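# Move the TB bottle from fridge bin to bench

## Task

Lift the bottle marked TB out of the refrigerator's bin and set it upright on the bench, keeping the second bottle upright inside the refrigerator, then close the refrigerator door. If no bottle carries the TB marking, take neither out, close the door, and press the CALL key on the operator panel until it latches down. A wrongly placed call cannot be undone.

## Robot and tools

Robot: two arms, left_arm and right_arm, each standing on its own carriage on one shared floor track. left_rail carries left_arm and is always the carriage further toward +y; right_rail carries right_arm. These names do not match image sides. Each arm base sits at x = 0, y = its carriage position_m, z = 0.04 m, facing +x. Each arm ends in a two-finger gripper whose fingers can fold.

Scene frame (used in results): fixed to the table, table top z = 0, +z up, +x the direction the arms face, +y to their left. The track lies along y at x = 0, y = 0 at its centre. The table starts at x = 0.17 m. Reported hand positions and orientations may be off by a few centimetres, more at long reach.

execute_actions: argument "actions", a list run in order; optional "cameras" (list of names, ["all"], [] or null). Images return only when actions is empty or cameras asks for them. Each action may hold "rows", "steps", "until", and device keys.
- rows: up to 15 rows, each one control step (1/30 s). Every row is a single list of 18 numbers in [-1, 1] covering both arms: left_arm dx, dy, dz, rx, ry, rz, left_gripper position, force_limit, speed, then the same nine for right_arm/right_gripper. Always send all 18.
- dx..rz are offsets, not poses: measured from that arm's Hand target at the start of the action, along that Hand target's own axes. Every row in an action counts from that same start, not from the prior row; a new action or call starts from the updated Hand target, so repeating an offset moves further. Scale: 1.0 = 0.6 m for dx/dy/dz, 180 degrees for rotation; rx, ry, rz form one rotation vector. Orientation is clipped each step to within 32 degrees of the measured one. Motion lags commands by about 0.17 to 0.22 s. For gentle moves ramp the offset up a little per row (0.01 per row is about 0.18 m/s).
- Gripper numbers are absolute commands. position: +1 fully open (140 mm), pads meet near -0.8, -1 closes until blocked. force_limit: -1 about 14 N, 0 about 40 N, +1 about 58 N on parts up to 40 mm wide; faster closes squeeze harder. speed: -1 about 30 mm/s, 0 about 140, +1 about 250. force_limit and speed begin at +1. To keep a gripper unchanged, resend its last three numbers (0 is a real command).
- steps: 1 to 450, at least the number of rows, default 15. After the last row the arms keep heading to the last targets, so give long moves enough steps. If a move was cut short, command it again next action.
- until: ends the action early once all conditions hold; reads only left_rail and right_rail fields, e.g. {"right_rail": {"position_status": ["!=", "moving"]}}; numbers need a comparison (=, !=, <, <=, >, >=). {"all": {"status": "ended"}} and {"any": {"status": "ended"}} are also allowed. It does not halt the arms.
- Devices: {"left_rail": {"position_m": x}} is an absolute place on the track in metres (left_rail -0.8 to 1.5, right_rail -1.5 to 0.8); also speed_m_s (0.01 to 1) and acceleration_factor (0.1 to 1, acceleration 1.3 m/s2 times it), or {"stop": true}. Any out-of-range value or unknown name rejects the whole call. To drive, send position_m, then wait with an until on that rail's position_status. A drive carries the arm and its row targets along. Keep carriages about 0.78 m or more apart. Let the carriage arrive before aiming the gripper at scene points or ending.

zoom_image: camera (one of cam_high, cam_low, cam_bench_left, cam_bench_mid, cam_bench_right, cam_left_wrist, cam_right_wrist) and region [x0, y0, x1, y1] in pixels from the top-left, at most 504 by 504; only cameras in the latest images. Images: cam_high, cam_bench_left, cam_bench_mid, cam_bench_right 504x504; cam_left_wrist, cam_right_wrist 896x504.

zero_wrist_force: arm (left_arm or right_arm); tares that arm's wrist sensor, no motion.

finished_scene: optional scene 1; ends the scene for good. The goal must hold without the robot.

Results: per gripper end_effector_position (m), end_effector_quat_wxyz, velocities in the scene frame; Hand target (where the next offsets start); Tool commands; Joint positions and Joint velocities per arm (rail, shoulder pan, shoulder lift, elbow, wrist 1, wrist 2, wrist 3); joint torques (total drive output, noisy, offset); Wrist force/torque in the gripper's own axes plus the peak since last shown. Rail fields: position_m, position_status (moving, done, contact_stop, time_out, stopped, stopped_with_arm, stopped_for_other_arm, stopped_for_other_carriage), position_answer (taken or not_taken). object_status: 0 moving, 1 blocked while opening, 2 blocked while closing (a grip), 3 reached target or pads met. position_measured is in counts: 3 open, 75 about 100 mm, 139 about 60 mm, 200 about 20 mm, 230 pads touching. Gripper frame: fingers along +z, closing along y; the reported point lies between the closed pads, fingertips about 33 mm further (9 mm when wide open). "pose unreachable" drops only that arm's target.

Avoid: dropping or flinging parts, releasing while moving, hitting fixed or heavy things, anything leaving the table (track and metal strip count as off). Grip near the fingertip quarter of the pads; deeper grips fold the fingers and may hold loosely. Fingertips pressed into a surface fold quietly. Faults: contact torque over limits (wrist joints about 14.4 to 14.8 N m) or about 150 N external force stops an arm for 10 s; motors overheat from long loads or stretched holds. Never let the arms or grippers press each other. Thinking time lets the scene run on with the last commands held.

Each tool is called after "Call:" as name(argument=value, ...) on one line, values as JSON.

## Session

Call:
execute_actions(actions=[])

Scene clock: 0.00 s.
left_arm: end_effector_position=(+0.3456, +1.3680, +0.5800) position_measured=3 object_status=3 end_effector_quat_wxyz=(+0.000, +0.000, +1.000, +0.000) | right_arm: end_effector_position=(+0.3456, -1.2547, +0.5800) position_measured=3 object_status=3 end_effector_quat_wxyz=(+0.000, +0.000, +1.000, +0.000)
Joint positions: left_arm=[1.341 -0.316 -1.725 0.971 -0.816 -1.571 -0.316] | right_arm=[-1.282 -0.316 -1.725 0.971 -0.816 -1.571 -0.316]
Joint velocities: within noise
Joint torques (N m): no reading
Wrist force (N): no reading
Wrist torque (N m): no reading
Wrist force, peak (N): no reading
Hand target: left_arm +0.3456, +1.3680, +0.5800; +0.000, +0.000, +1.000, +0.000 | right_arm +0.3456, -1.2547, +0.5800; +0.000, +0.000, +1.000, +0.000
Tool commands: left_gripper/position=+1.0 left_gripper/force_limit=+1.0 left_gripper/speed=+1.0 right_gripper/position=+1.0 right_gripper/force_limit=+1.0 right_gripper/speed=+1.0
left_rail: position_m=1.341 position_status=done
right_rail: position_m=-1.282 position_status=done

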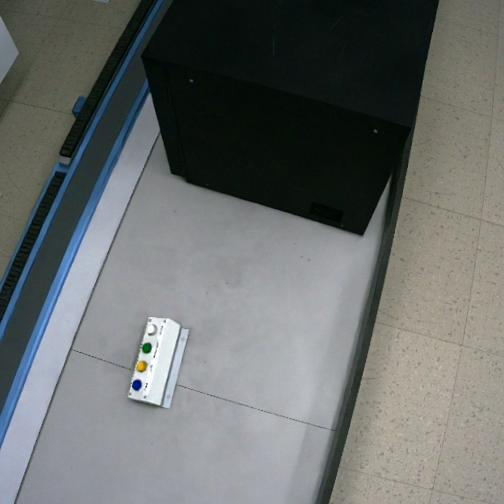

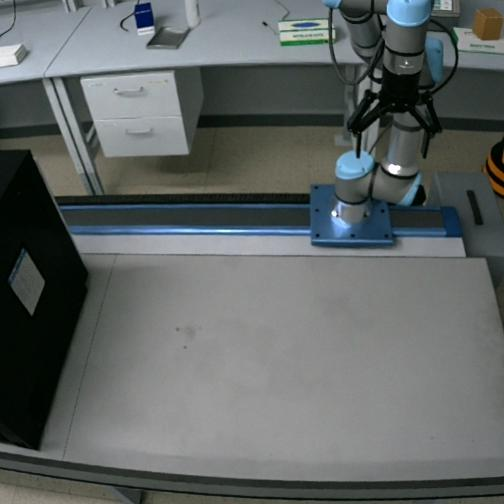

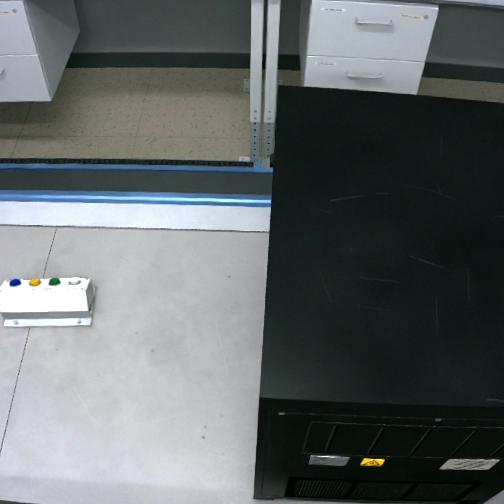

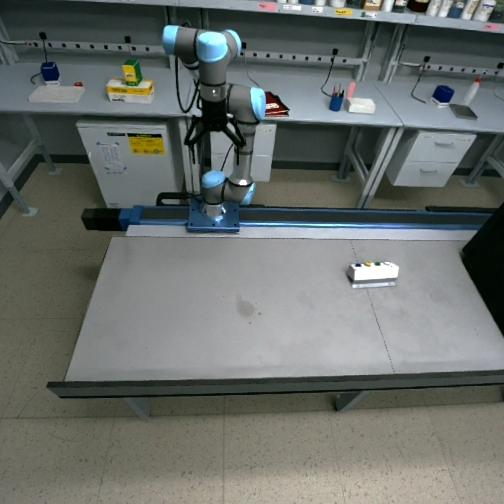

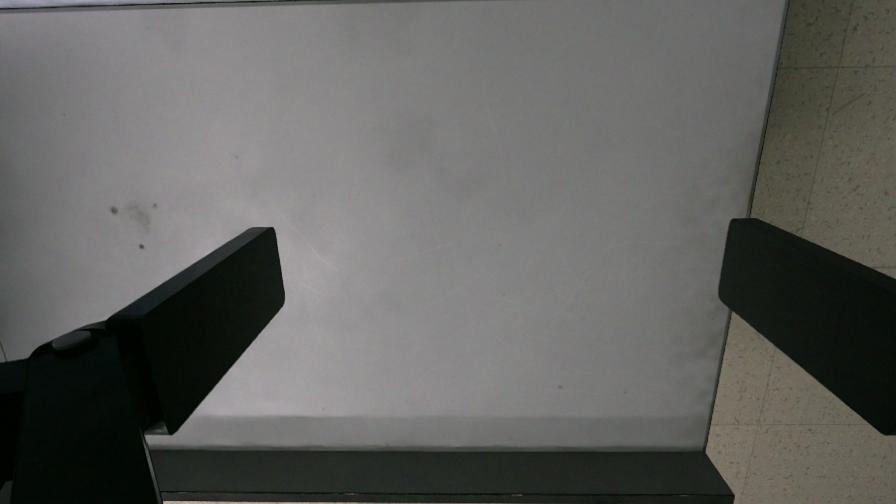

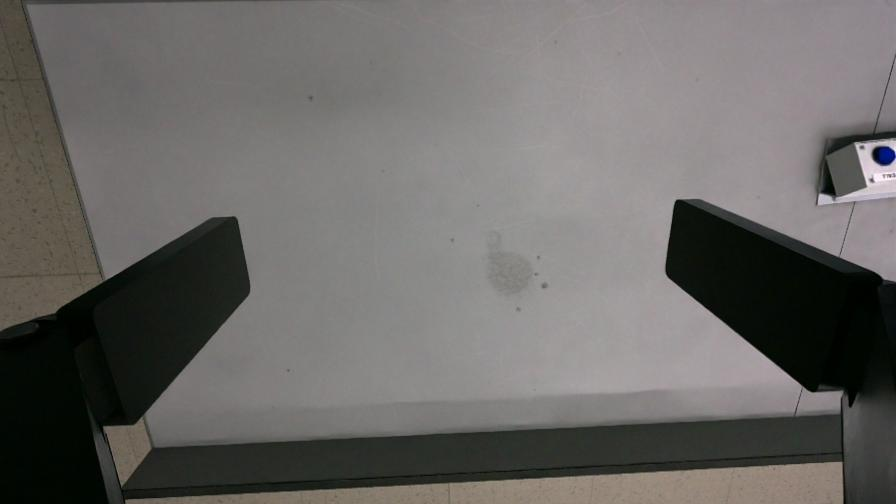

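Call:
zoom_image(camera="cam_high", region=[120, 0, 440, 250])

Call:
zoom_image(camera="cam_bench_left", region=[0, 130, 160, 480])

Call:
zoom_image(camera="cam_bench_mid", region=[0, 250, 130, 340])

Call:
zoom_image(camera="cam_bench_mid", region=[250, 70, 504, 324])

Scaled by 1.575 from the camera's 504x504 image, which has a finer 720x720 frame.

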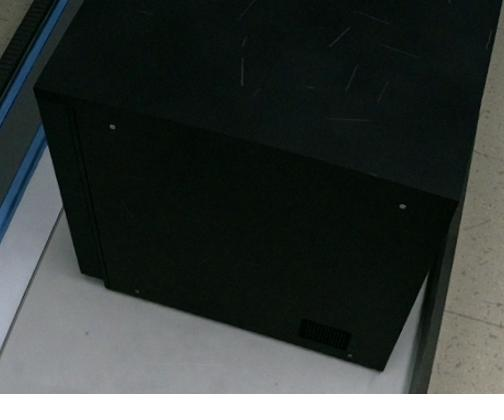

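Scaled by 1.440 from the camera's 504x504 image, which has a finer 720x720 frame.

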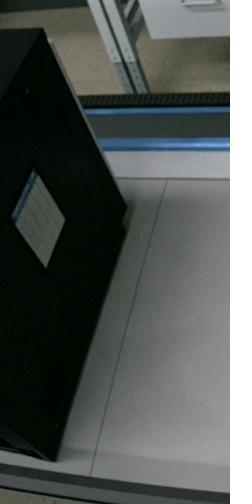

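Scaled by 3.877 from the camera's 504x504 image, which has a finer 720x720 frame.

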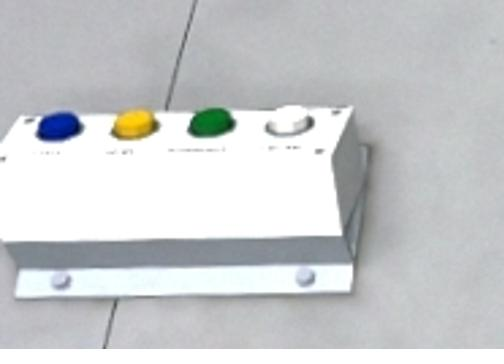

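Scaled by 1.984 from the camera's 504x504 image, which has a finer 720x720 frame.

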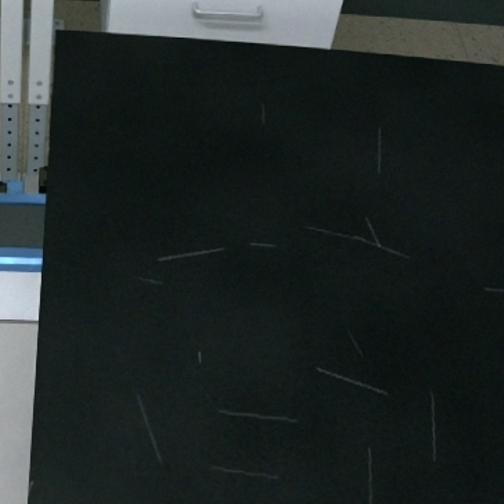

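Call:
execute_actions(actions=[{"left_rail":{"position_m":1.05},"steps":150,"until":{"left_rail":{"position_status":["!=","moving"]}}},{"rows":[[0.577,-0.4,0.1,0.265,0.13,-0.265,1,1,1,0,0,0,0,0,0,1,1,1]],"steps":60},{"rows":[[0,0,0,0,0,0,1,1,1,0,0,0,0,0,0,1,1,1]],"steps":10}], cameras=["cam_left_wrist","cam_bench_left"])

Scene clock: 24.63 s.
left_arm: end_effector_position=(+0.0011, +0.8376, +0.5200) position_measured=3 object_status=3 end_effector_quat_wxyz=(-0.369, -0.289, +0.823, -0.322) | right_arm: end_effector_position=(+0.3456, -1.2547, +0.5800) position_measured=3 object_status=3 end_effector_quat_wxyz=(+0.000, +0.000, +1.000, +0.000)
Joint positions: left_arm=[1.05 -1.396 -2.695 2.106 -1.883 -2.146 -2.357] | right_arm=[-1.282 -0.316 -1.725 0.971 -0.816 -1.571 -0.316]
Joint torques (N m): left_arm=[-10.47 8.86 -33.74 -1.34 1.43 -2.79] | right_arm=[-1.41 -12.22 -19.85 -3.01 0.18 0.02]
Wrist force (N): left_arm=[0.8 -1.3 2.3] | right_arm=[0.2 -0.1 0.1]
Wrist torque (N m): left_arm=[-0.06 0.02 -0.11] | right_arm=[-0.02 -0.03 0.00]
Wrist force, peak (N): left_arm=[-11.4 3.7 -3.3] | right_arm=[0.2 0.2 0.4]
Hand target: left_arm -0.0006, +0.8373, +0.5200; -0.191, -0.390, +0.812, -0.390 | right_arm +0.3456, -1.2547, +0.5800; +0.000, +0.000, +1.000, +0.000
Off the commanded pose: left_arm 0.002 m, 25 deg | right_arm 0.000 m, 0 deg.
left_rail: position_m=1.050 position_status=done
right_rail: position_m=-1.282 position_status=done
Images, in order (width x height): cam_bench_left 504x504, cam_left_wrist 896x504.

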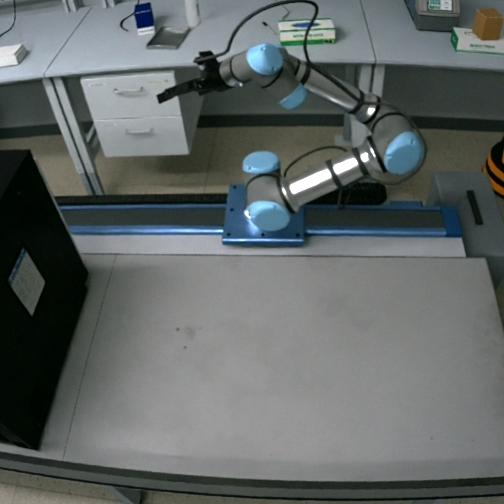

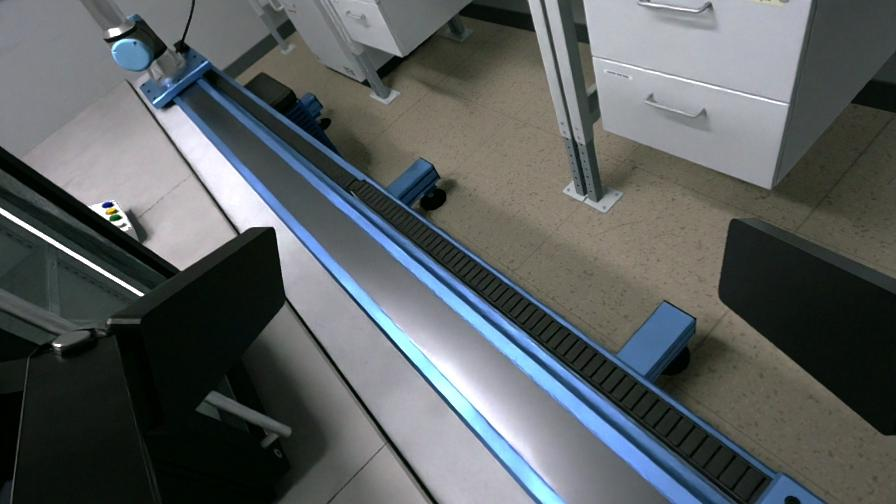

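Call:
execute_actions(actions=[{"rows":[[0.329,0.163,0.197,0.347,0.097,-0.29,1,1,1,0,0,0,0,0,0,1,1,1]],"steps":75},{"rows":[[0,0,0,0,0,0,1,1,1,0,0,0,0,0,0,1,1,1]],"steps":10}], cameras=["cam_left_wrist","cam_bench_left"])

Scene clock: 33.90 s.
left_arm: end_effector_position=(-0.2001, +0.6849, +0.5250) position_measured=3 object_status=3 end_effector_quat_wxyz=(-0.411, -0.557, +0.675, -0.255) | right_arm: end_effector_position=(+0.3456, -1.2547, +0.5800) position_measured=3 object_status=3 end_effector_quat_wxyz=(+0.000, +0.000, +1.000, +0.000)
Joint positions: left_arm=[1.05 -3.309 -2.485 1.937 -1.27 -0.581 -4.554] | right_arm=[-1.282 -0.316 -1.725 0.971 -0.816 -1.571 -0.316]
Joint torques (N m): left_arm=[-11.02 22.09 -36.07 -0.86 4.71 -2.71] | right_arm=[-2.08 -11.84 -19.35 -3.28 0.01 -0.08]
Wrist force (N): left_arm=[0.5 -0.6 2.6] | right_arm=[0.0 -0.1 0.1]
Wrist torque (N m): left_arm=[0.02 0.09 -0.04] | right_arm=[-0.03 0.00 -0.01]
Wrist force, peak (N): left_arm=[2.2 0.0 -7.8] | right_arm=[0.1 0.4 0.4]
Hand target: left_arm -0.2009, +0.6876, +0.5204; -0.415, -0.592, +0.562, -0.401 | right_arm +0.3456, -1.2547, +0.5800; +0.000, +0.000, +1.000, +0.000
Off the commanded pose: left_arm 0.005 m, 22 deg; orientation clipped at the end of an earlier action of this call | right_arm 0.000 m, 0 deg.
left_rail: position_m=1.050 position_status=done
right_rail: position_m=-1.282 position_status=done
Images, in order (width x height): cam_bench_left 504x504, cam_left_wrist 896x504.

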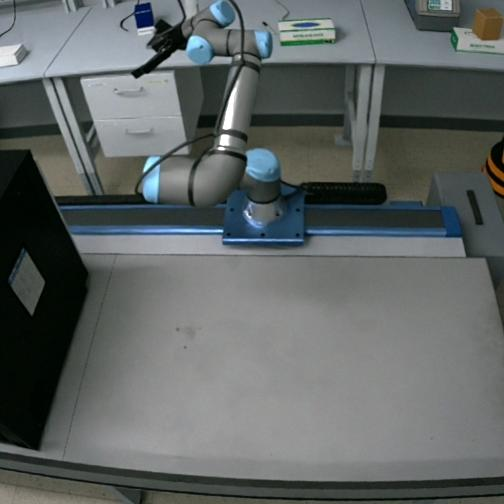

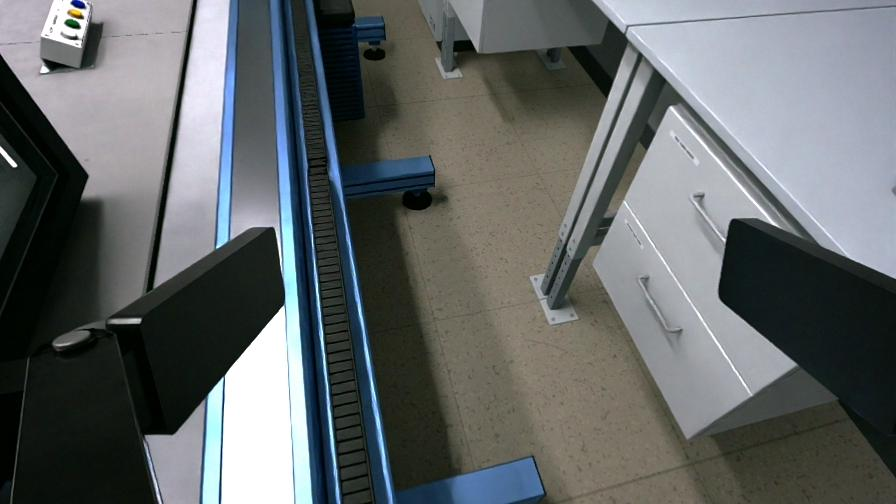

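Call:
execute_actions(actions=[{"rows":[[0.119,-0.159,0.315,0.286,0.106,-0.037,1,1,1,0,0,0,0,0,0,1,1,1]],"steps":75},{"rows":[[0,0,0,0,0,0,1,1,1,0,0,0,0,0,0,1,1,1]],"steps":30}], cameras=["cam_left_wrist","cam_bench_left"])

Scene clock: 45.03 s.
left_arm: end_effector_position=(-0.1006, +0.4879, +0.5208) position_measured=3 object_status=3 end_effector_quat_wxyz=(+0.224, +0.671, -0.225, +0.670) | right_arm: end_effector_position=(+0.3456, -1.2547, +0.5800) position_measured=3 object_status=3 end_effector_quat_wxyz=(+0.000, +0.000, +1.000, +0.000)
Joint positions: left_arm=[1.05 -2.584 -1.329 1.314 0.009 -0.367 -6.278] | right_arm=[-1.282 -0.316 -1.725 0.971 -0.816 -1.571 -0.316]
Joint torques (N m): left_arm=[13.44 -24.08 -34.16 2.67 -1.7 -2.49] | right_arm=[-2.17 -11.47 -19.39 -3.55 -0.05 -0.07]
Wrist force (N): left_arm=[0.2 -1.5 4.1] | right_arm=[0.2 0.2 0.1]
Wrist torque (N m): left_arm=[-0.13 0.10 -0.06] | right_arm=[0.03 -0.04 -0.01]
Wrist force, peak (N): left_arm=[-1.9 4.8 1.2] | right_arm=[-0.2 0.2 0.4]
Hand target: left_arm -0.1006, +0.4879, +0.5208; +0.224, +0.671, -0.225, +0.670 | right_arm +0.3456, -1.2547, +0.5800; +0.000, +0.000, +1.000, +0.000
Off the commanded pose: left_arm 0.000 m, 0 deg | right_arm 0.000 m, 0 deg.
left_rail: position_m=1.050 position_status=done
right_rail: position_m=-1.282 position_status=done
Images, in order (width x height): cam_bench_left 504x504, cam_left_wrist 896x504.

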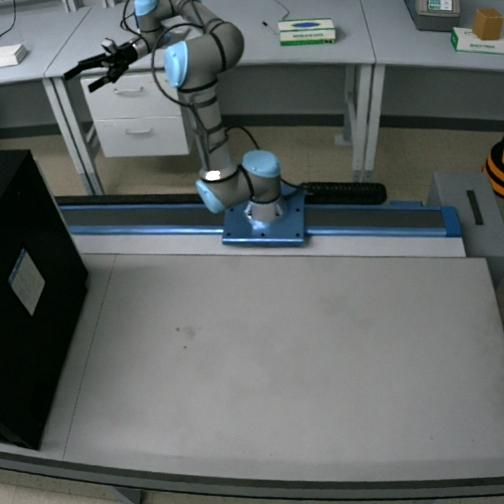

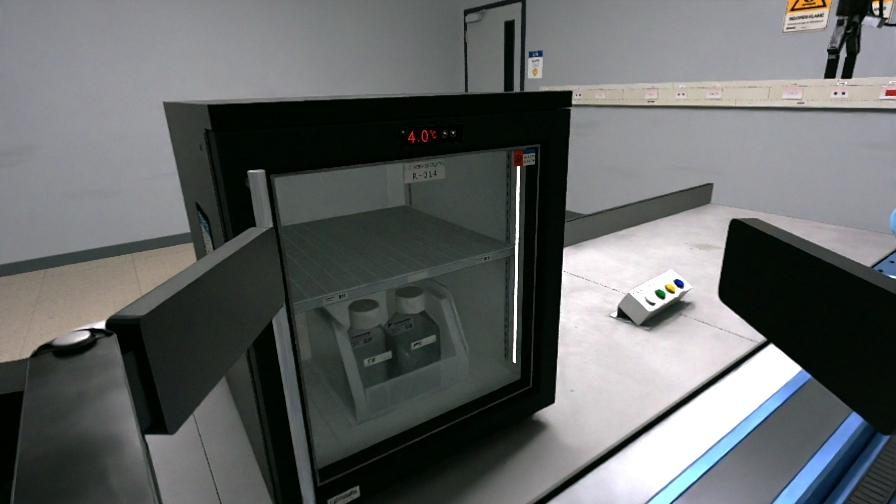

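Great view.

Call:
zoom_image(camera="cam_left_wrist", region=[310, 260, 480, 420])

Call:
zoom_image(camera="cam_left_wrist", region=[160, 90, 600, 504])

Call:
zoom_image(camera="cam_left_wrist", region=[600, 250, 710, 340])

Scaled by 2.965 from the camera's 896x504 image, which has a finer 1280x720 frame.

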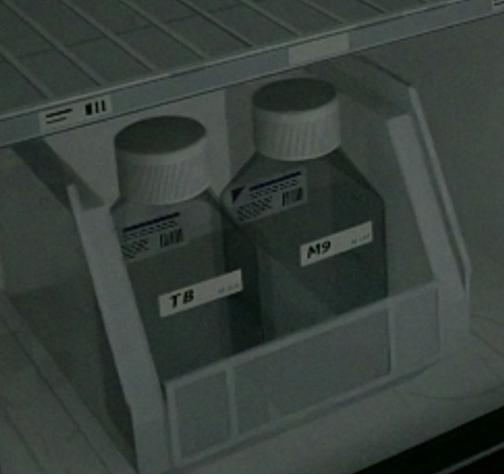

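Scaled by 1.145 from the camera's 896x504 image, which has a finer 1280x720 frame.

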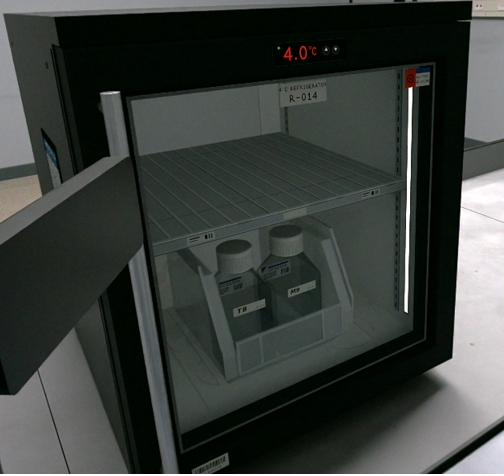

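Scaled by 4.582 from the camera's 896x504 image, which has a finer 1280x720 frame.

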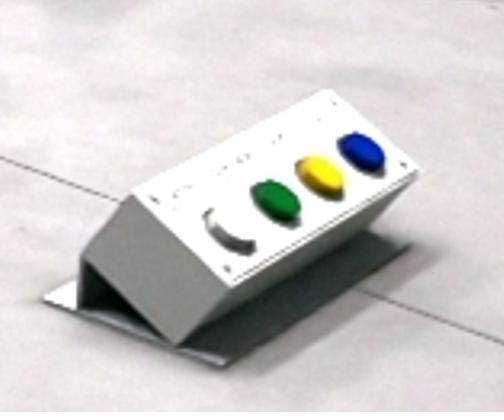

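Call:
execute_actions(actions=[{"rows":[[-0.117,0.103,-0.027,0.205,0,0,1,1,1,0,0,0,0,0,0,1,1,1]],"steps":60}], cameras=["cam_left_wrist"])

Call:
zoom_image(camera="cam_left_wrist", region=[100, 0, 600, 504])

Scene clock: 55.83 s.
left_arm: end_effector_position=(-0.1502, +0.4493, +0.4501) position_measured=3 object_status=3 end_effector_quat_wxyz=(+0.008, +0.708, -0.009, +0.707) | right_arm: end_effector_position=(+0.3456, -1.2547, +0.5800) position_measured=3 object_status=3 end_effector_quat_wxyz=(+0.000, +0.000, +1.000, +0.000)
Joint positions: left_arm=[1.05 -2.41 -0.456 0.035 0.42 -0.815 -6.281] | right_arm=[-1.282 -0.316 -1.725 0.971 -0.816 -1.571 -0.316]
Joint torques (N m): left_arm=[-10.27 -52.14 -30.51 3.74 1.79 -2.58] | right_arm=[-3.5 -12.49 -19.63 -3.64 -0.09 -0.18]
Wrist force (N): left_arm=[0.0 -1.1 3.4] | right_arm=[0.1 0.2 0.1]
Wrist torque (N m): left_arm=[0.01 0.18 -0.05] | right_arm=[0.03 -0.01 -0.01]
Wrist force, peak (N): left_arm=[3.2 -9.4 7.9] | right_arm=[0.1 0.0 0.4]
Hand target: left_arm -0.1509, +0.4484, +0.4506; +0.000, +0.708, -0.001, +0.706 | right_arm +0.3456, -1.2547, +0.5800; +0.000, +0.000, +1.000, +0.000
Off the commanded pose: left_arm 0.001 m, 1 deg | right_arm 0.000 m, 0 deg.
left_rail: position_m=1.050 position_status=done
right_rail: position_m=-1.282 position_status=done
elbow stopped short (left arm): the move would have taken joint 4 (elbow) straighter than the controller allows.
Images, in order (width x height): cam_left_wrist 896x504.

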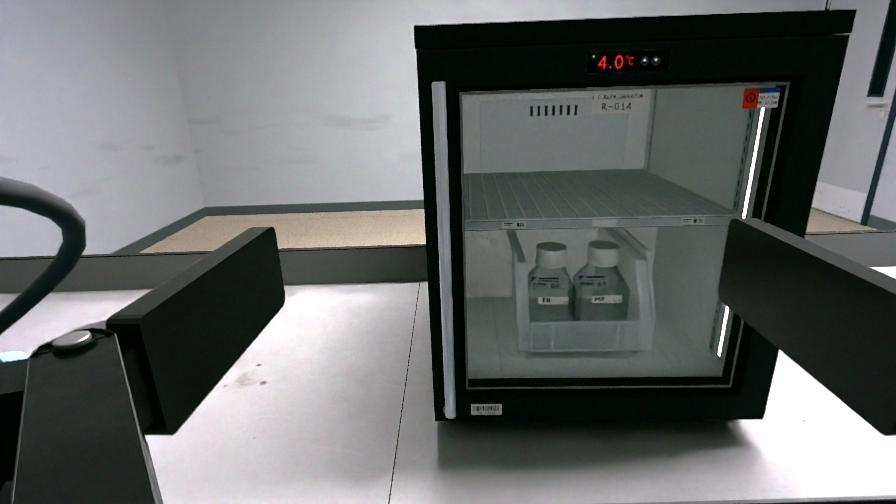

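Scaled by 1.000.

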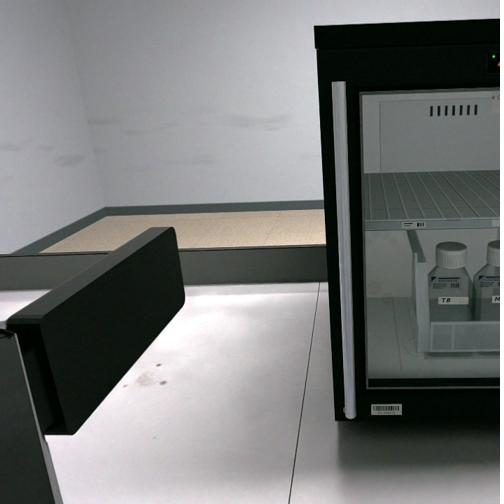

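Call:
execute_actions(actions=[{"left_rail":{"position_m":0.95},"steps":60,"until":{"left_rail":{"position_status":["!=","moving"]}}}], cameras=["cam_left_wrist"])

Call:
zoom_image(camera="cam_left_wrist", region=[300, 0, 800, 504])

Scene clock: 62.03 s.
left_arm: end_effector_position=(-0.1502, +0.3493, +0.4501) position_measured=3 object_status=3 end_effector_quat_wxyz=(+0.008, +0.708, -0.009, +0.707) | right_arm: end_effector_position=(+0.3456, -1.2547, +0.5800) position_measured=3 object_status=3 end_effector_quat_wxyz=(+0.000, +0.000, +1.000, +0.000)
Joint positions: left_arm=[0.95 -2.41 -0.456 0.035 0.42 -0.815 -6.281] | right_arm=[-1.282 -0.316 -1.725 0.971 -0.816 -1.571 -0.316]
Joint torques (N m): left_arm=[13.1 -59.13 -26.66 0.06 1.84 -2.64] | right_arm=[-3.76 -12.97 -19.47 -3.78 -0.06 -0.09]
Wrist force (N): left_arm=[0.1 -1.2 3.2] | right_arm=[-0.1 -0.2 -0.1]
Wrist torque (N m): left_arm=[-0.01 0.16 -0.06] | right_arm=[-0.04 0.01 -0.01]
Wrist force, peak (N): left_arm=[-0.1 -4.3 3.2] | right_arm=[0.2 0.2 0.4]
Hand target: left_arm -0.1509, +0.3484, +0.4506; +0.000, +0.708, -0.001, +0.706 | right_arm +0.3456, -1.2547, +0.5800; +0.000, +0.000, +1.000, +0.000
Tool commands: left_gripper/position=+1.0 left_gripper/force_limit=+1.0 left_gripper/speed=+1.0 right_gripper/position=+1.0 right_gripper/force_limit=+1.0 right_gripper/speed=+1.0
Off the commanded pose: left_arm 0.001 m, 1 deg | right_arm 0.000 m, 0 deg.
left_rail: position_m=0.950 position_status=done
right_rail: position_m=-1.282 position_status=done
elbow stopped short (left arm): the move would have taken joint 4 (elbow) straighter than the controller allows.
Images, in order (width x height): cam_left_wrist 896x504.

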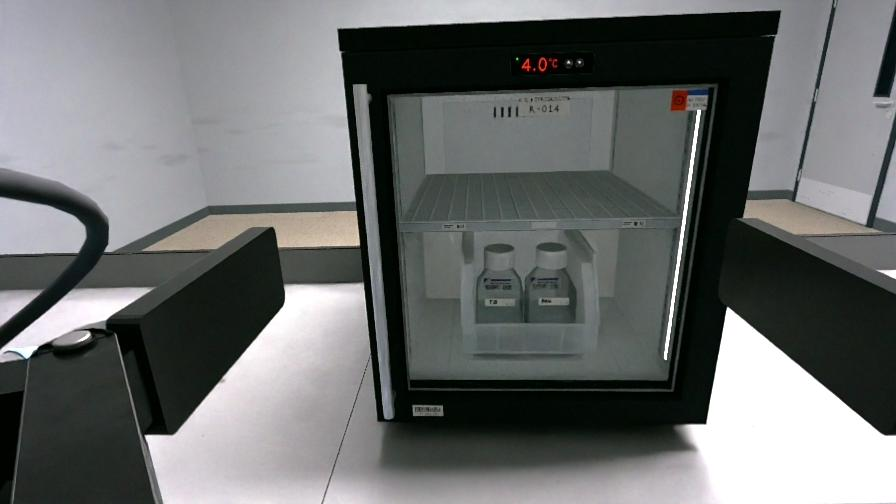

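Scaled by 1.000.

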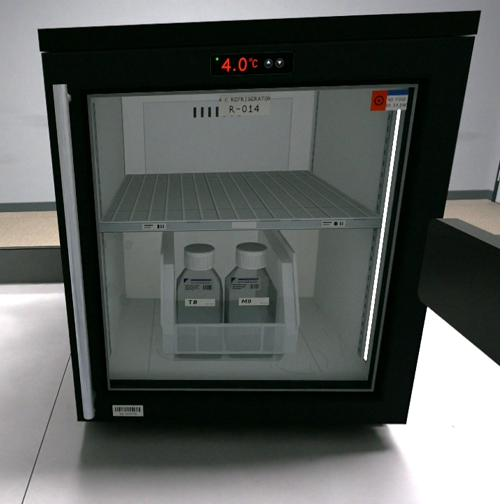

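Call:
execute_actions(actions=[{"rows":[[-0.15,-0.178,0.3,0,0,0,1,1,1,0,0,0,0,0,0,1,1,1]],"steps":60}], cameras=["cam_left_wrist","cam_high","cam_bench_mid"])

Scene clock: 75.63 s.
left_arm: end_effector_position=(-0.0972, +0.3627, +0.4201) position_measured=3 object_status=3 end_effector_quat_wxyz=(-0.073, +0.703, +0.071, +0.704) | right_arm: end_effector_position=(+0.3456, -1.2547, +0.5800) position_measured=3 object_status=3 end_effector_quat_wxyz=(+0.000, +0.000, +1.000, +0.000)
Joint positions: left_arm=[0.95 -2.3 -0.428 0.063 0.368 -0.932 -6.281] | right_arm=[-1.282 -0.316 -1.725 0.971 -0.816 -1.571 -0.316]
Joint torques (N m): left_arm=[-10.49 -52.12 -30.92 3.95 2.39 2.5] | right_arm=[-4.54 -12.87 -19.27 -3.94 0.03 -0.04]
Wrist force (N): left_arm=[-0.3 -0.6 3.1] | right_arm=[0.2 0.1 0.2]
Wrist torque (N m): left_arm=[0.11 0.24 -0.08] | right_arm=[0.01 -0.04 -0.01]
Wrist force, peak (N): left_arm=[0.8 5.4 13.7] | right_arm=[0.2 0.0 0.5]
Hand target: left_arm -0.0972, +0.3627, +0.4201; -0.073, +0.703, +0.071, +0.704 (not the last commanded pose) | right_arm +0.3456, -1.2547, +0.5800; +0.000, +0.000, +1.000, +0.000
Off the commanded pose: left_arm 0.167 m, 12 deg | right_arm 0.000 m, 0 deg.
left_rail: position_m=0.950 position_status=done
right_rail: position_m=-1.282 position_status=done
led back after a hold (left arm): the arm was led back toward your command in small steps, so it may still be short of it.
pose unreachable (left arm): on one or more control steps of this call, first in action 0 (counted from 0), this arm could not follow its commanded pose, so it was not sent that pose on those steps. It may still have moved: this result reports where it is.
cause: moving toward the commanded pose would bring two parts of the arm too close to each other (its gripper and another part of the arm, with joints 4 (elbow) to 7 (wrist 3) between them, 65 mm apart when it was first held).
Images, in order (width x height): cam_high 504x504, cam_bench_mid 504x504, cam_left_wrist 896x504.

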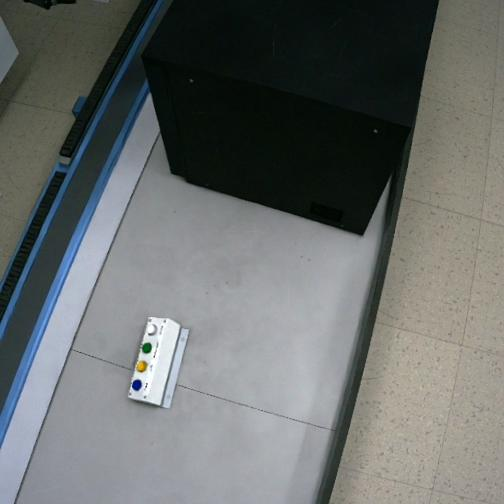

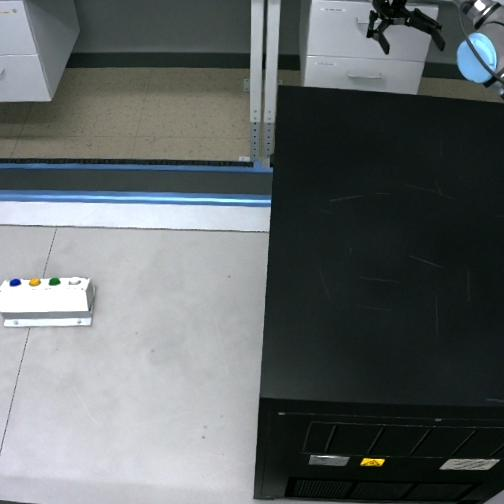

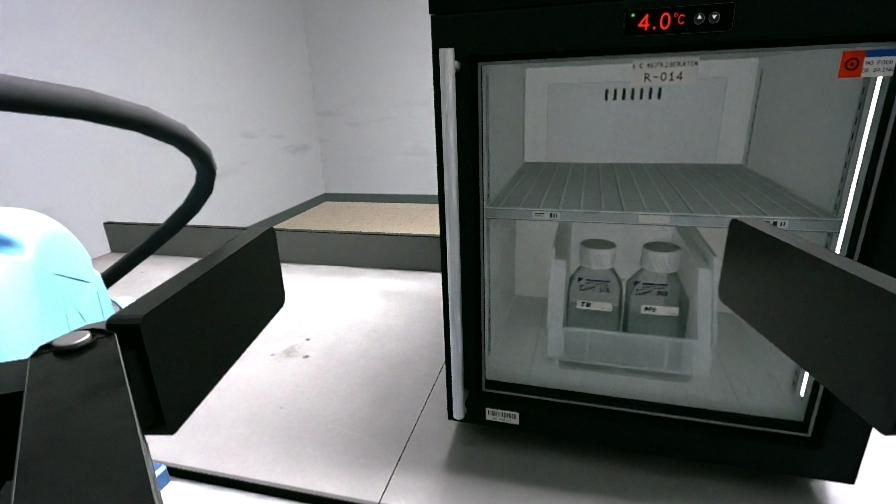

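Call:
execute_actions(actions=[{"left_rail":{"position_m":1.15},"steps":90,"until":{"left_rail":{"position_status":["!=","moving"]}}},{"rows":[[0,0,0,-0.3156,0,0,1,1,1,0,0,0,0,0,0,1,1,1]],"steps":60},{"rows":[[-0.1,0.189,0.1035,0,0,0,1,1,1,0,0,0,0,0,0,1,1,1]],"steps":60}], cameras=["cam_left_wrist","cam_bench_left","cam_bench_mid"])

Scene clock: 92.20 s.
left_arm: end_effector_position=(-0.1337, +0.4389, +0.3596) position_measured=3 object_status=3 end_effector_quat_wxyz=(+0.270, +0.653, -0.273, +0.653) | right_arm: end_effector_position=(+0.3456, -1.2547, +0.5800) position_measured=3 object_status=3 end_effector_quat_wxyz=(+0.000, +0.000, +1.000, +0.000)
Joint positions: left_arm=[1.15 -2.417 -1.053 1.343 -0.324 -0.058 -6.245] | right_arm=[-1.282 -0.316 -1.725 0.971 -0.816 -1.571 -0.316]
Joint torques (N m): left_arm=[15.06 -36.01 -34.09 1.56 0.06 -2.53] | right_arm=[-4.87 -13.78 -18.68 -4.15 -0.15 -0.13]
Wrist force (N): left_arm=[0.1 -0.7 3.1] | right_arm=[0.2 0.1 0.2]
Wrist torque (N m): left_arm=[0.09 0.14 -0.05] | right_arm=[0.02 -0.04 -0.01]
Wrist force, peak (N): left_arm=[5.7 -10.8 1.4] | right_arm=[0.1 -0.1 0.5]
Hand target: left_arm -0.1337, +0.4389, +0.3596; +0.270, +0.653, -0.273, +0.653 | right_arm +0.3456, -1.2547, +0.5800; +0.000, +0.000, +1.000, +0.000
Off the commanded pose: left_arm 0.000 m, 0 deg | right_arm 0.000 m, 0 deg.
left_rail: position_m=1.150 position_status=done
right_rail: position_m=-1.282 position_status=done
Images, in order (width x height): cam_bench_left 504x504, cam_bench_mid 504x504, cam_left_wrist 896x504.

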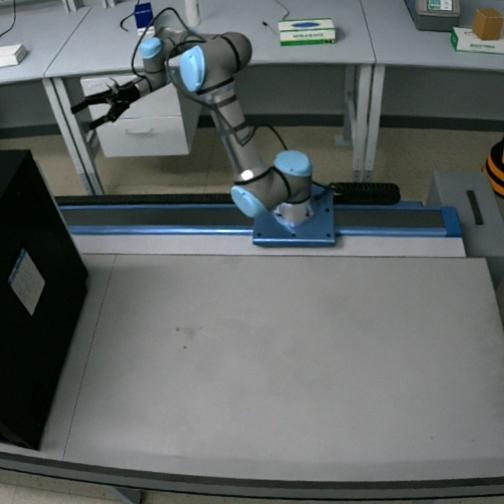

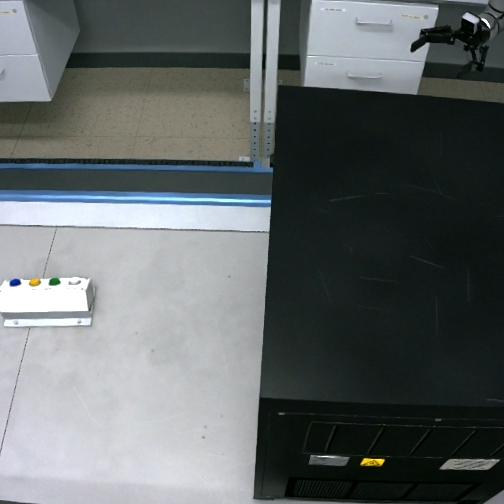

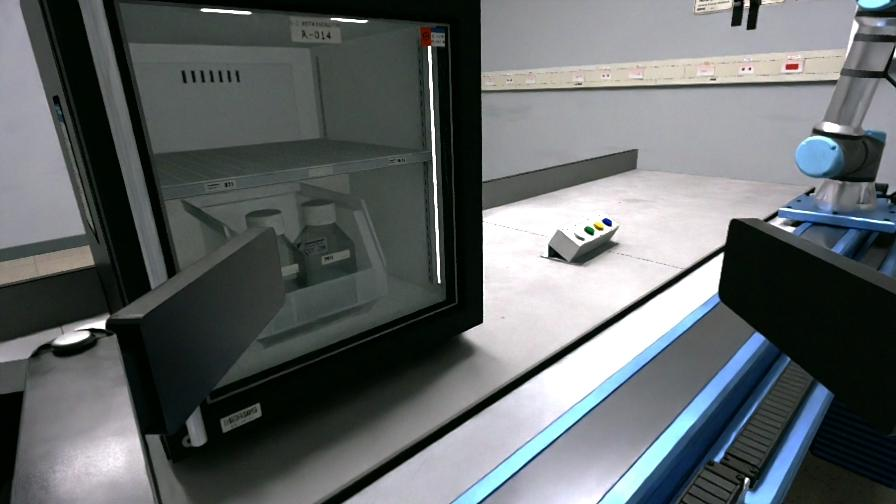

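Call:
execute_actions(actions=[{"rows":[[0,-0.465,0.086,0,0,0,1,1,1,0,0,0,0,0,0,1,1,1]],"steps":60}], cameras=["cam_left_wrist","cam_bench_left","cam_bench_mid"])

Scene clock: 96.50 s.
left_arm: end_effector_position=(+0.1005, +0.5991, +0.3604) position_measured=3 object_status=3 end_effector_quat_wxyz=(+0.270, +0.652, -0.273, +0.653) | right_arm: end_effector_position=(+0.3456, -1.2547, +0.5800) position_measured=3 object_status=3 end_effector_quat_wxyz=(+0.000, +0.000, +1.000, +0.000)
Joint positions: left_arm=[1.15 -2.306 -1.642 2.079 -0.435 0.053 -6.282] | right_arm=[-1.282 -0.316 -1.725 0.971 -0.816 -1.571 -0.316]
Joint torques (N m): left_arm=[-11.03 -27.77 -5.77 0.94 2.32 -3.08] | right_arm=[-5.73 -12.88 -19.81 -4.26 -0.3 -0.15]
Wrist force (N): left_arm=[0.2 -0.9 3.2] | right_arm=[-0.1 0.0 0.1]
Wrist torque (N m): left_arm=[0.02 0.15 -0.07] | right_arm=[-0.01 0.02 0.00]
Wrist force, peak (N): left_arm=[-4.2 11.3 -4.3] | right_arm=[0.1 0.0 0.4]
Hand target: left_arm +0.1005, +0.5991, +0.3604; +0.270, +0.653, -0.273, +0.653 | right_arm +0.3456, -1.2547, +0.5800; +0.000, +0.000, +1.000, +0.000
Off the commanded pose: left_arm 0.000 m, 0 deg | right_arm 0.000 m, 0 deg.
left_rail: position_m=1.150 position_status=done
right_rail: position_m=-1.282 position_status=done
joint sent to its limit (left arm) — joint 7 (wrist 3), lower limit.
Images, in order (width x height): cam_bench_left 504x504, cam_bench_mid 504x504, cam_left_wrist 896x504.

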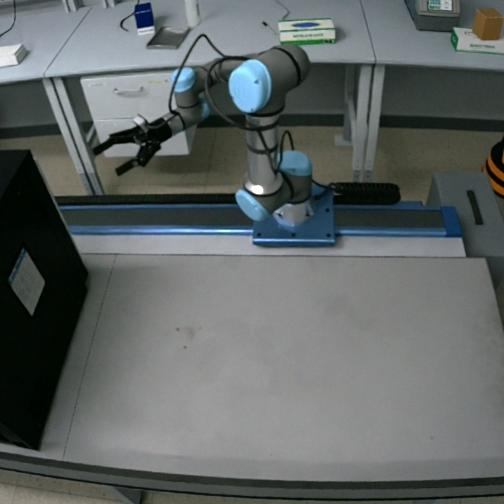

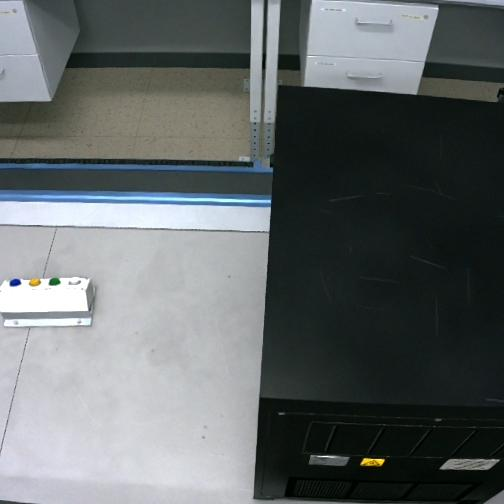

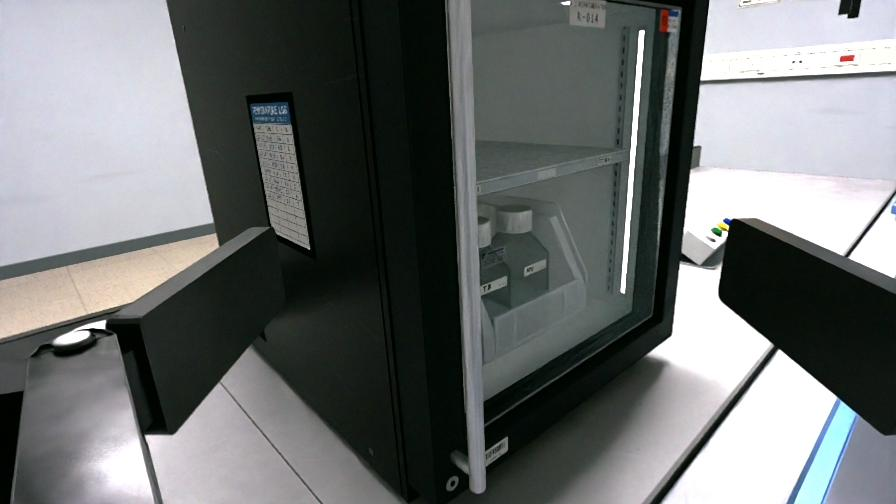

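Call:
execute_actions(actions=[{"rows":[[0,0,0,0,0,0.667,1,1,1,0,0,0,0,0,0,1,1,1]],"steps":60},{"rows":[[0,0,0,0,0,0.667,1,1,1,0,0,0,0,0,0,1,1,1]],"steps":60},{"rows":[[0,0,0,0,0,0.666,1,1,1,0,0,0,0,0,0,1,1,1]],"steps":60}])

Scene clock: 117.53 s.
left_arm: end_effector_position=(+0.1004, +0.5992, +0.3604) position_measured=3 object_status=3 end_effector_quat_wxyz=(+0.269, +0.656, -0.273, +0.650) | right_arm: end_effector_position=(+0.3456, -1.2547, +0.5800) position_measured=3 object_status=3 end_effector_quat_wxyz=(+0.000, +0.000, +1.000, +0.000)
Joint positions: left_arm=[1.15 -2.306 -1.285 2.359 2.257 -0.052 -3.327] | right_arm=[-1.282 -0.316 -1.725 0.971 -0.816 -1.571 -0.316]
Joint torques (N m): left_arm=[14.56 -15.27 -24.63 -2.55 -1.6 2.79] | right_arm=[-4.97 -13.85 -19.51 -4.41 -0.25 -0.2]
Wrist force (N): left_arm=[0.3 -1.4 3.9] | right_arm=[-0.1 0.1 0.2]
Wrist torque (N m): left_arm=[-0.08 0.11 -0.19] | right_arm=[0.02 0.01 0.00]
Wrist force, peak (N): left_arm=[0.7 5.2 2.3] | right_arm=[0.2 0.0 0.5]
Hand target: left_arm +0.1005, +0.5990, +0.3604; +0.270, +0.653, -0.273, +0.653 | right_arm +0.3456, -1.2547, +0.5800; +0.000, +0.000, +1.000, +0.000
Off the commanded pose: left_arm 0.000 m, 0 deg | right_arm 0.000 m, 0 deg.
left_rail: position_m=1.150 position_status=done
right_rail: position_m=-1.282 position_status=done

Call:
execute_actions(actions=[{"rows":[[0,0.012,0.13,0,0,0,0.2,1,-1,0,0,0,0,0,0,1,1,1],[0,0.025,0.24,0,0,0,0.2,1,-1,0,0,0,0,0,0,1,1,1]],"steps":75}], cameras=["cam_left_wrist","cam_bench_left"])

Scene clock: 123.53 s.
left_arm: end_effector_position=(+0.1914, +0.4864, +0.3601) position_measured=104 object_status=3 end_effector_quat_wxyz=(+0.270, +0.653, -0.273, +0.653) | right_arm: end_effector_position=(+0.3456, -1.2547, +0.5800) position_measured=3 object_status=3 end_effector_quat_wxyz=(+0.000, +0.000, +1.000, +0.000)
Joint positions: left_arm=[1.15 -1.939 -1.094 2.045 2.196 -0.42 -3.142] | right_arm=[-1.282 -0.316 -1.725 0.971 -0.816 -1.571 -0.316]
Joint torques (N m): left_arm=[15.9 -26.62 -25.29 0.2 -2.23 2.56] | right_arm=[-7.54 -13.32 -20.18 -4.43 -0.54 -0.27]
Wrist force (N): left_arm=[0.4 -1.4 3.6] | right_arm=[0.0 0.0 0.1]
Wrist torque (N m): left_arm=[-0.08 0.04 -0.21] | right_arm=[-0.01 0.00 0.00]
Wrist force, peak (N): left_arm=[1.0 -5.6 5.0] | right_arm=[0.3 0.1 0.3]
Hand target: left_arm +0.1914, +0.4864, +0.3601; +0.270, +0.653, -0.273, +0.653 | right_arm +0.3456, -1.2547, +0.5800; +0.000, +0.000, +1.000, +0.000
Off the commanded pose: left_arm 0.000 m, 0 deg | right_arm 0.000 m, 0 deg.
left_rail: position_m=1.150 position_status=done
right_rail: position_m=-1.282 position_status=done
Images, in order (width x height): cam_bench_left 504x504, cam_left_wrist 896x504.

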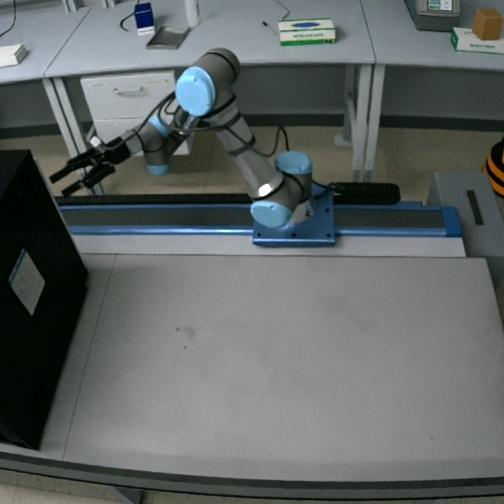

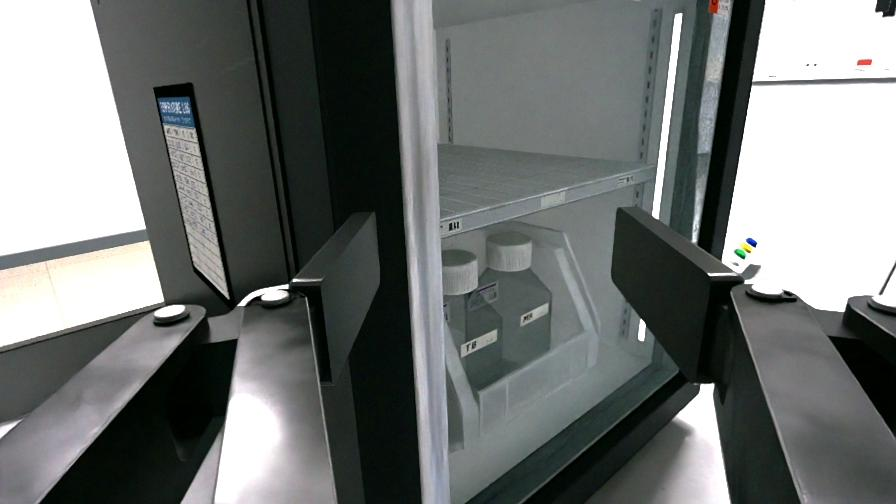

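Call:
execute_actions(actions=[{"rows":[[0,-0.03,0,0,0,0,0.2,1,-1,0,0,0,0,0,0,1,1,1],[0,-0.062,0,0,0,0,0.2,1,-1,0,0,0,0,0,0,1,1,1]],"steps":30}], cameras=["cam_left_wrist"])

Call:
zoom_image(camera="cam_left_wrist", region=[300, 150, 700, 504])

Scene clock: 134.23 s.
left_arm: end_effector_position=(+0.2177, +0.5126, +0.3602) position_measured=104 object_status=3 end_effector_quat_wxyz=(+0.270, +0.653, -0.273, +0.653) | right_arm: end_effector_position=(+0.3456, -1.2547, +0.5800) position_measured=3 object_status=3 end_effector_quat_wxyz=(+0.000, +0.000, +1.000, +0.000)
Joint positions: left_arm=[1.15 -1.9 -1.138 2.125 2.159 -0.459 -3.142] | right_arm=[-1.282 -0.316 -1.725 0.971 -0.816 -1.571 -0.316]
Joint torques (N m): left_arm=[13.31 -42.94 0.74 -3.13 -1.76 2.71] | right_arm=[-6.93 -14.44 -19.31 -4.78 -0.35 -0.02]
Wrist force (N): left_arm=[0.1 -1.2 4.0] | right_arm=[-0.1 0.0 0.3]
Wrist torque (N m): left_arm=[-0.04 0.11 -0.20] | right_arm=[0.00 0.02 0.00]
Wrist force, peak (N): left_arm=[0.9 6.2 3.6] | right_arm=[0.3 0.0 0.4]
Hand target: left_arm +0.2177, +0.5126, +0.3602; +0.270, +0.653, -0.273, +0.653 | right_arm +0.3456, -1.2547, +0.5800; +0.000, +0.000, +1.000, +0.000
Off the commanded pose: left_arm 0.000 m, 0 deg | right_arm 0.000 m, 0 deg.
left_rail: position_m=1.150 position_status=done
right_rail: position_m=-1.282 position_status=done
Images, in order (width x height): cam_left_wrist 896x504.

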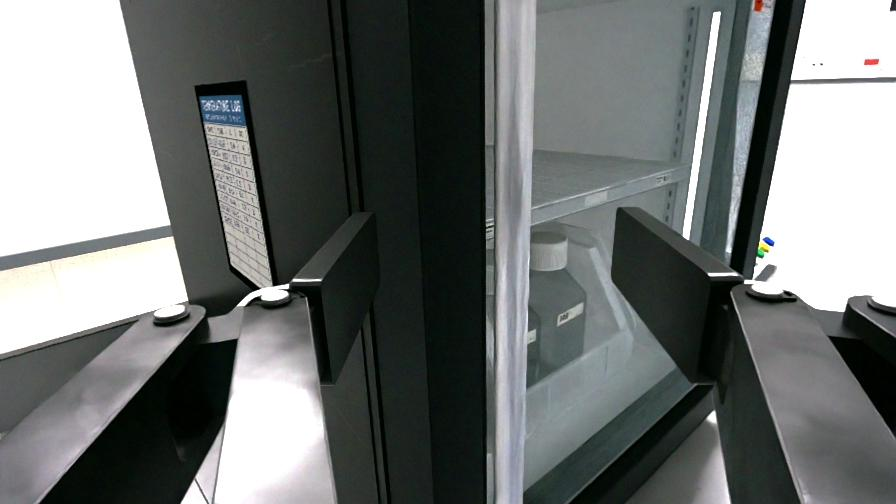

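Scaled by 1.260 from the camera's 896x504 image, which has a finer 1280x720 frame.

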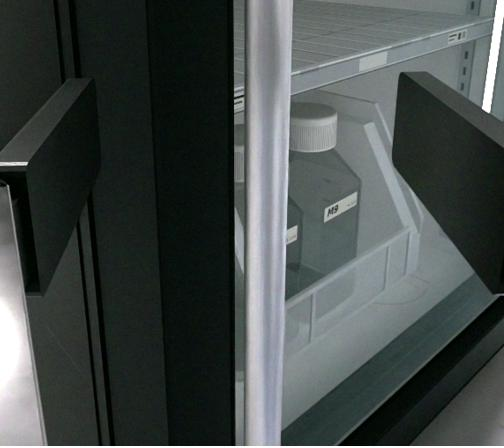

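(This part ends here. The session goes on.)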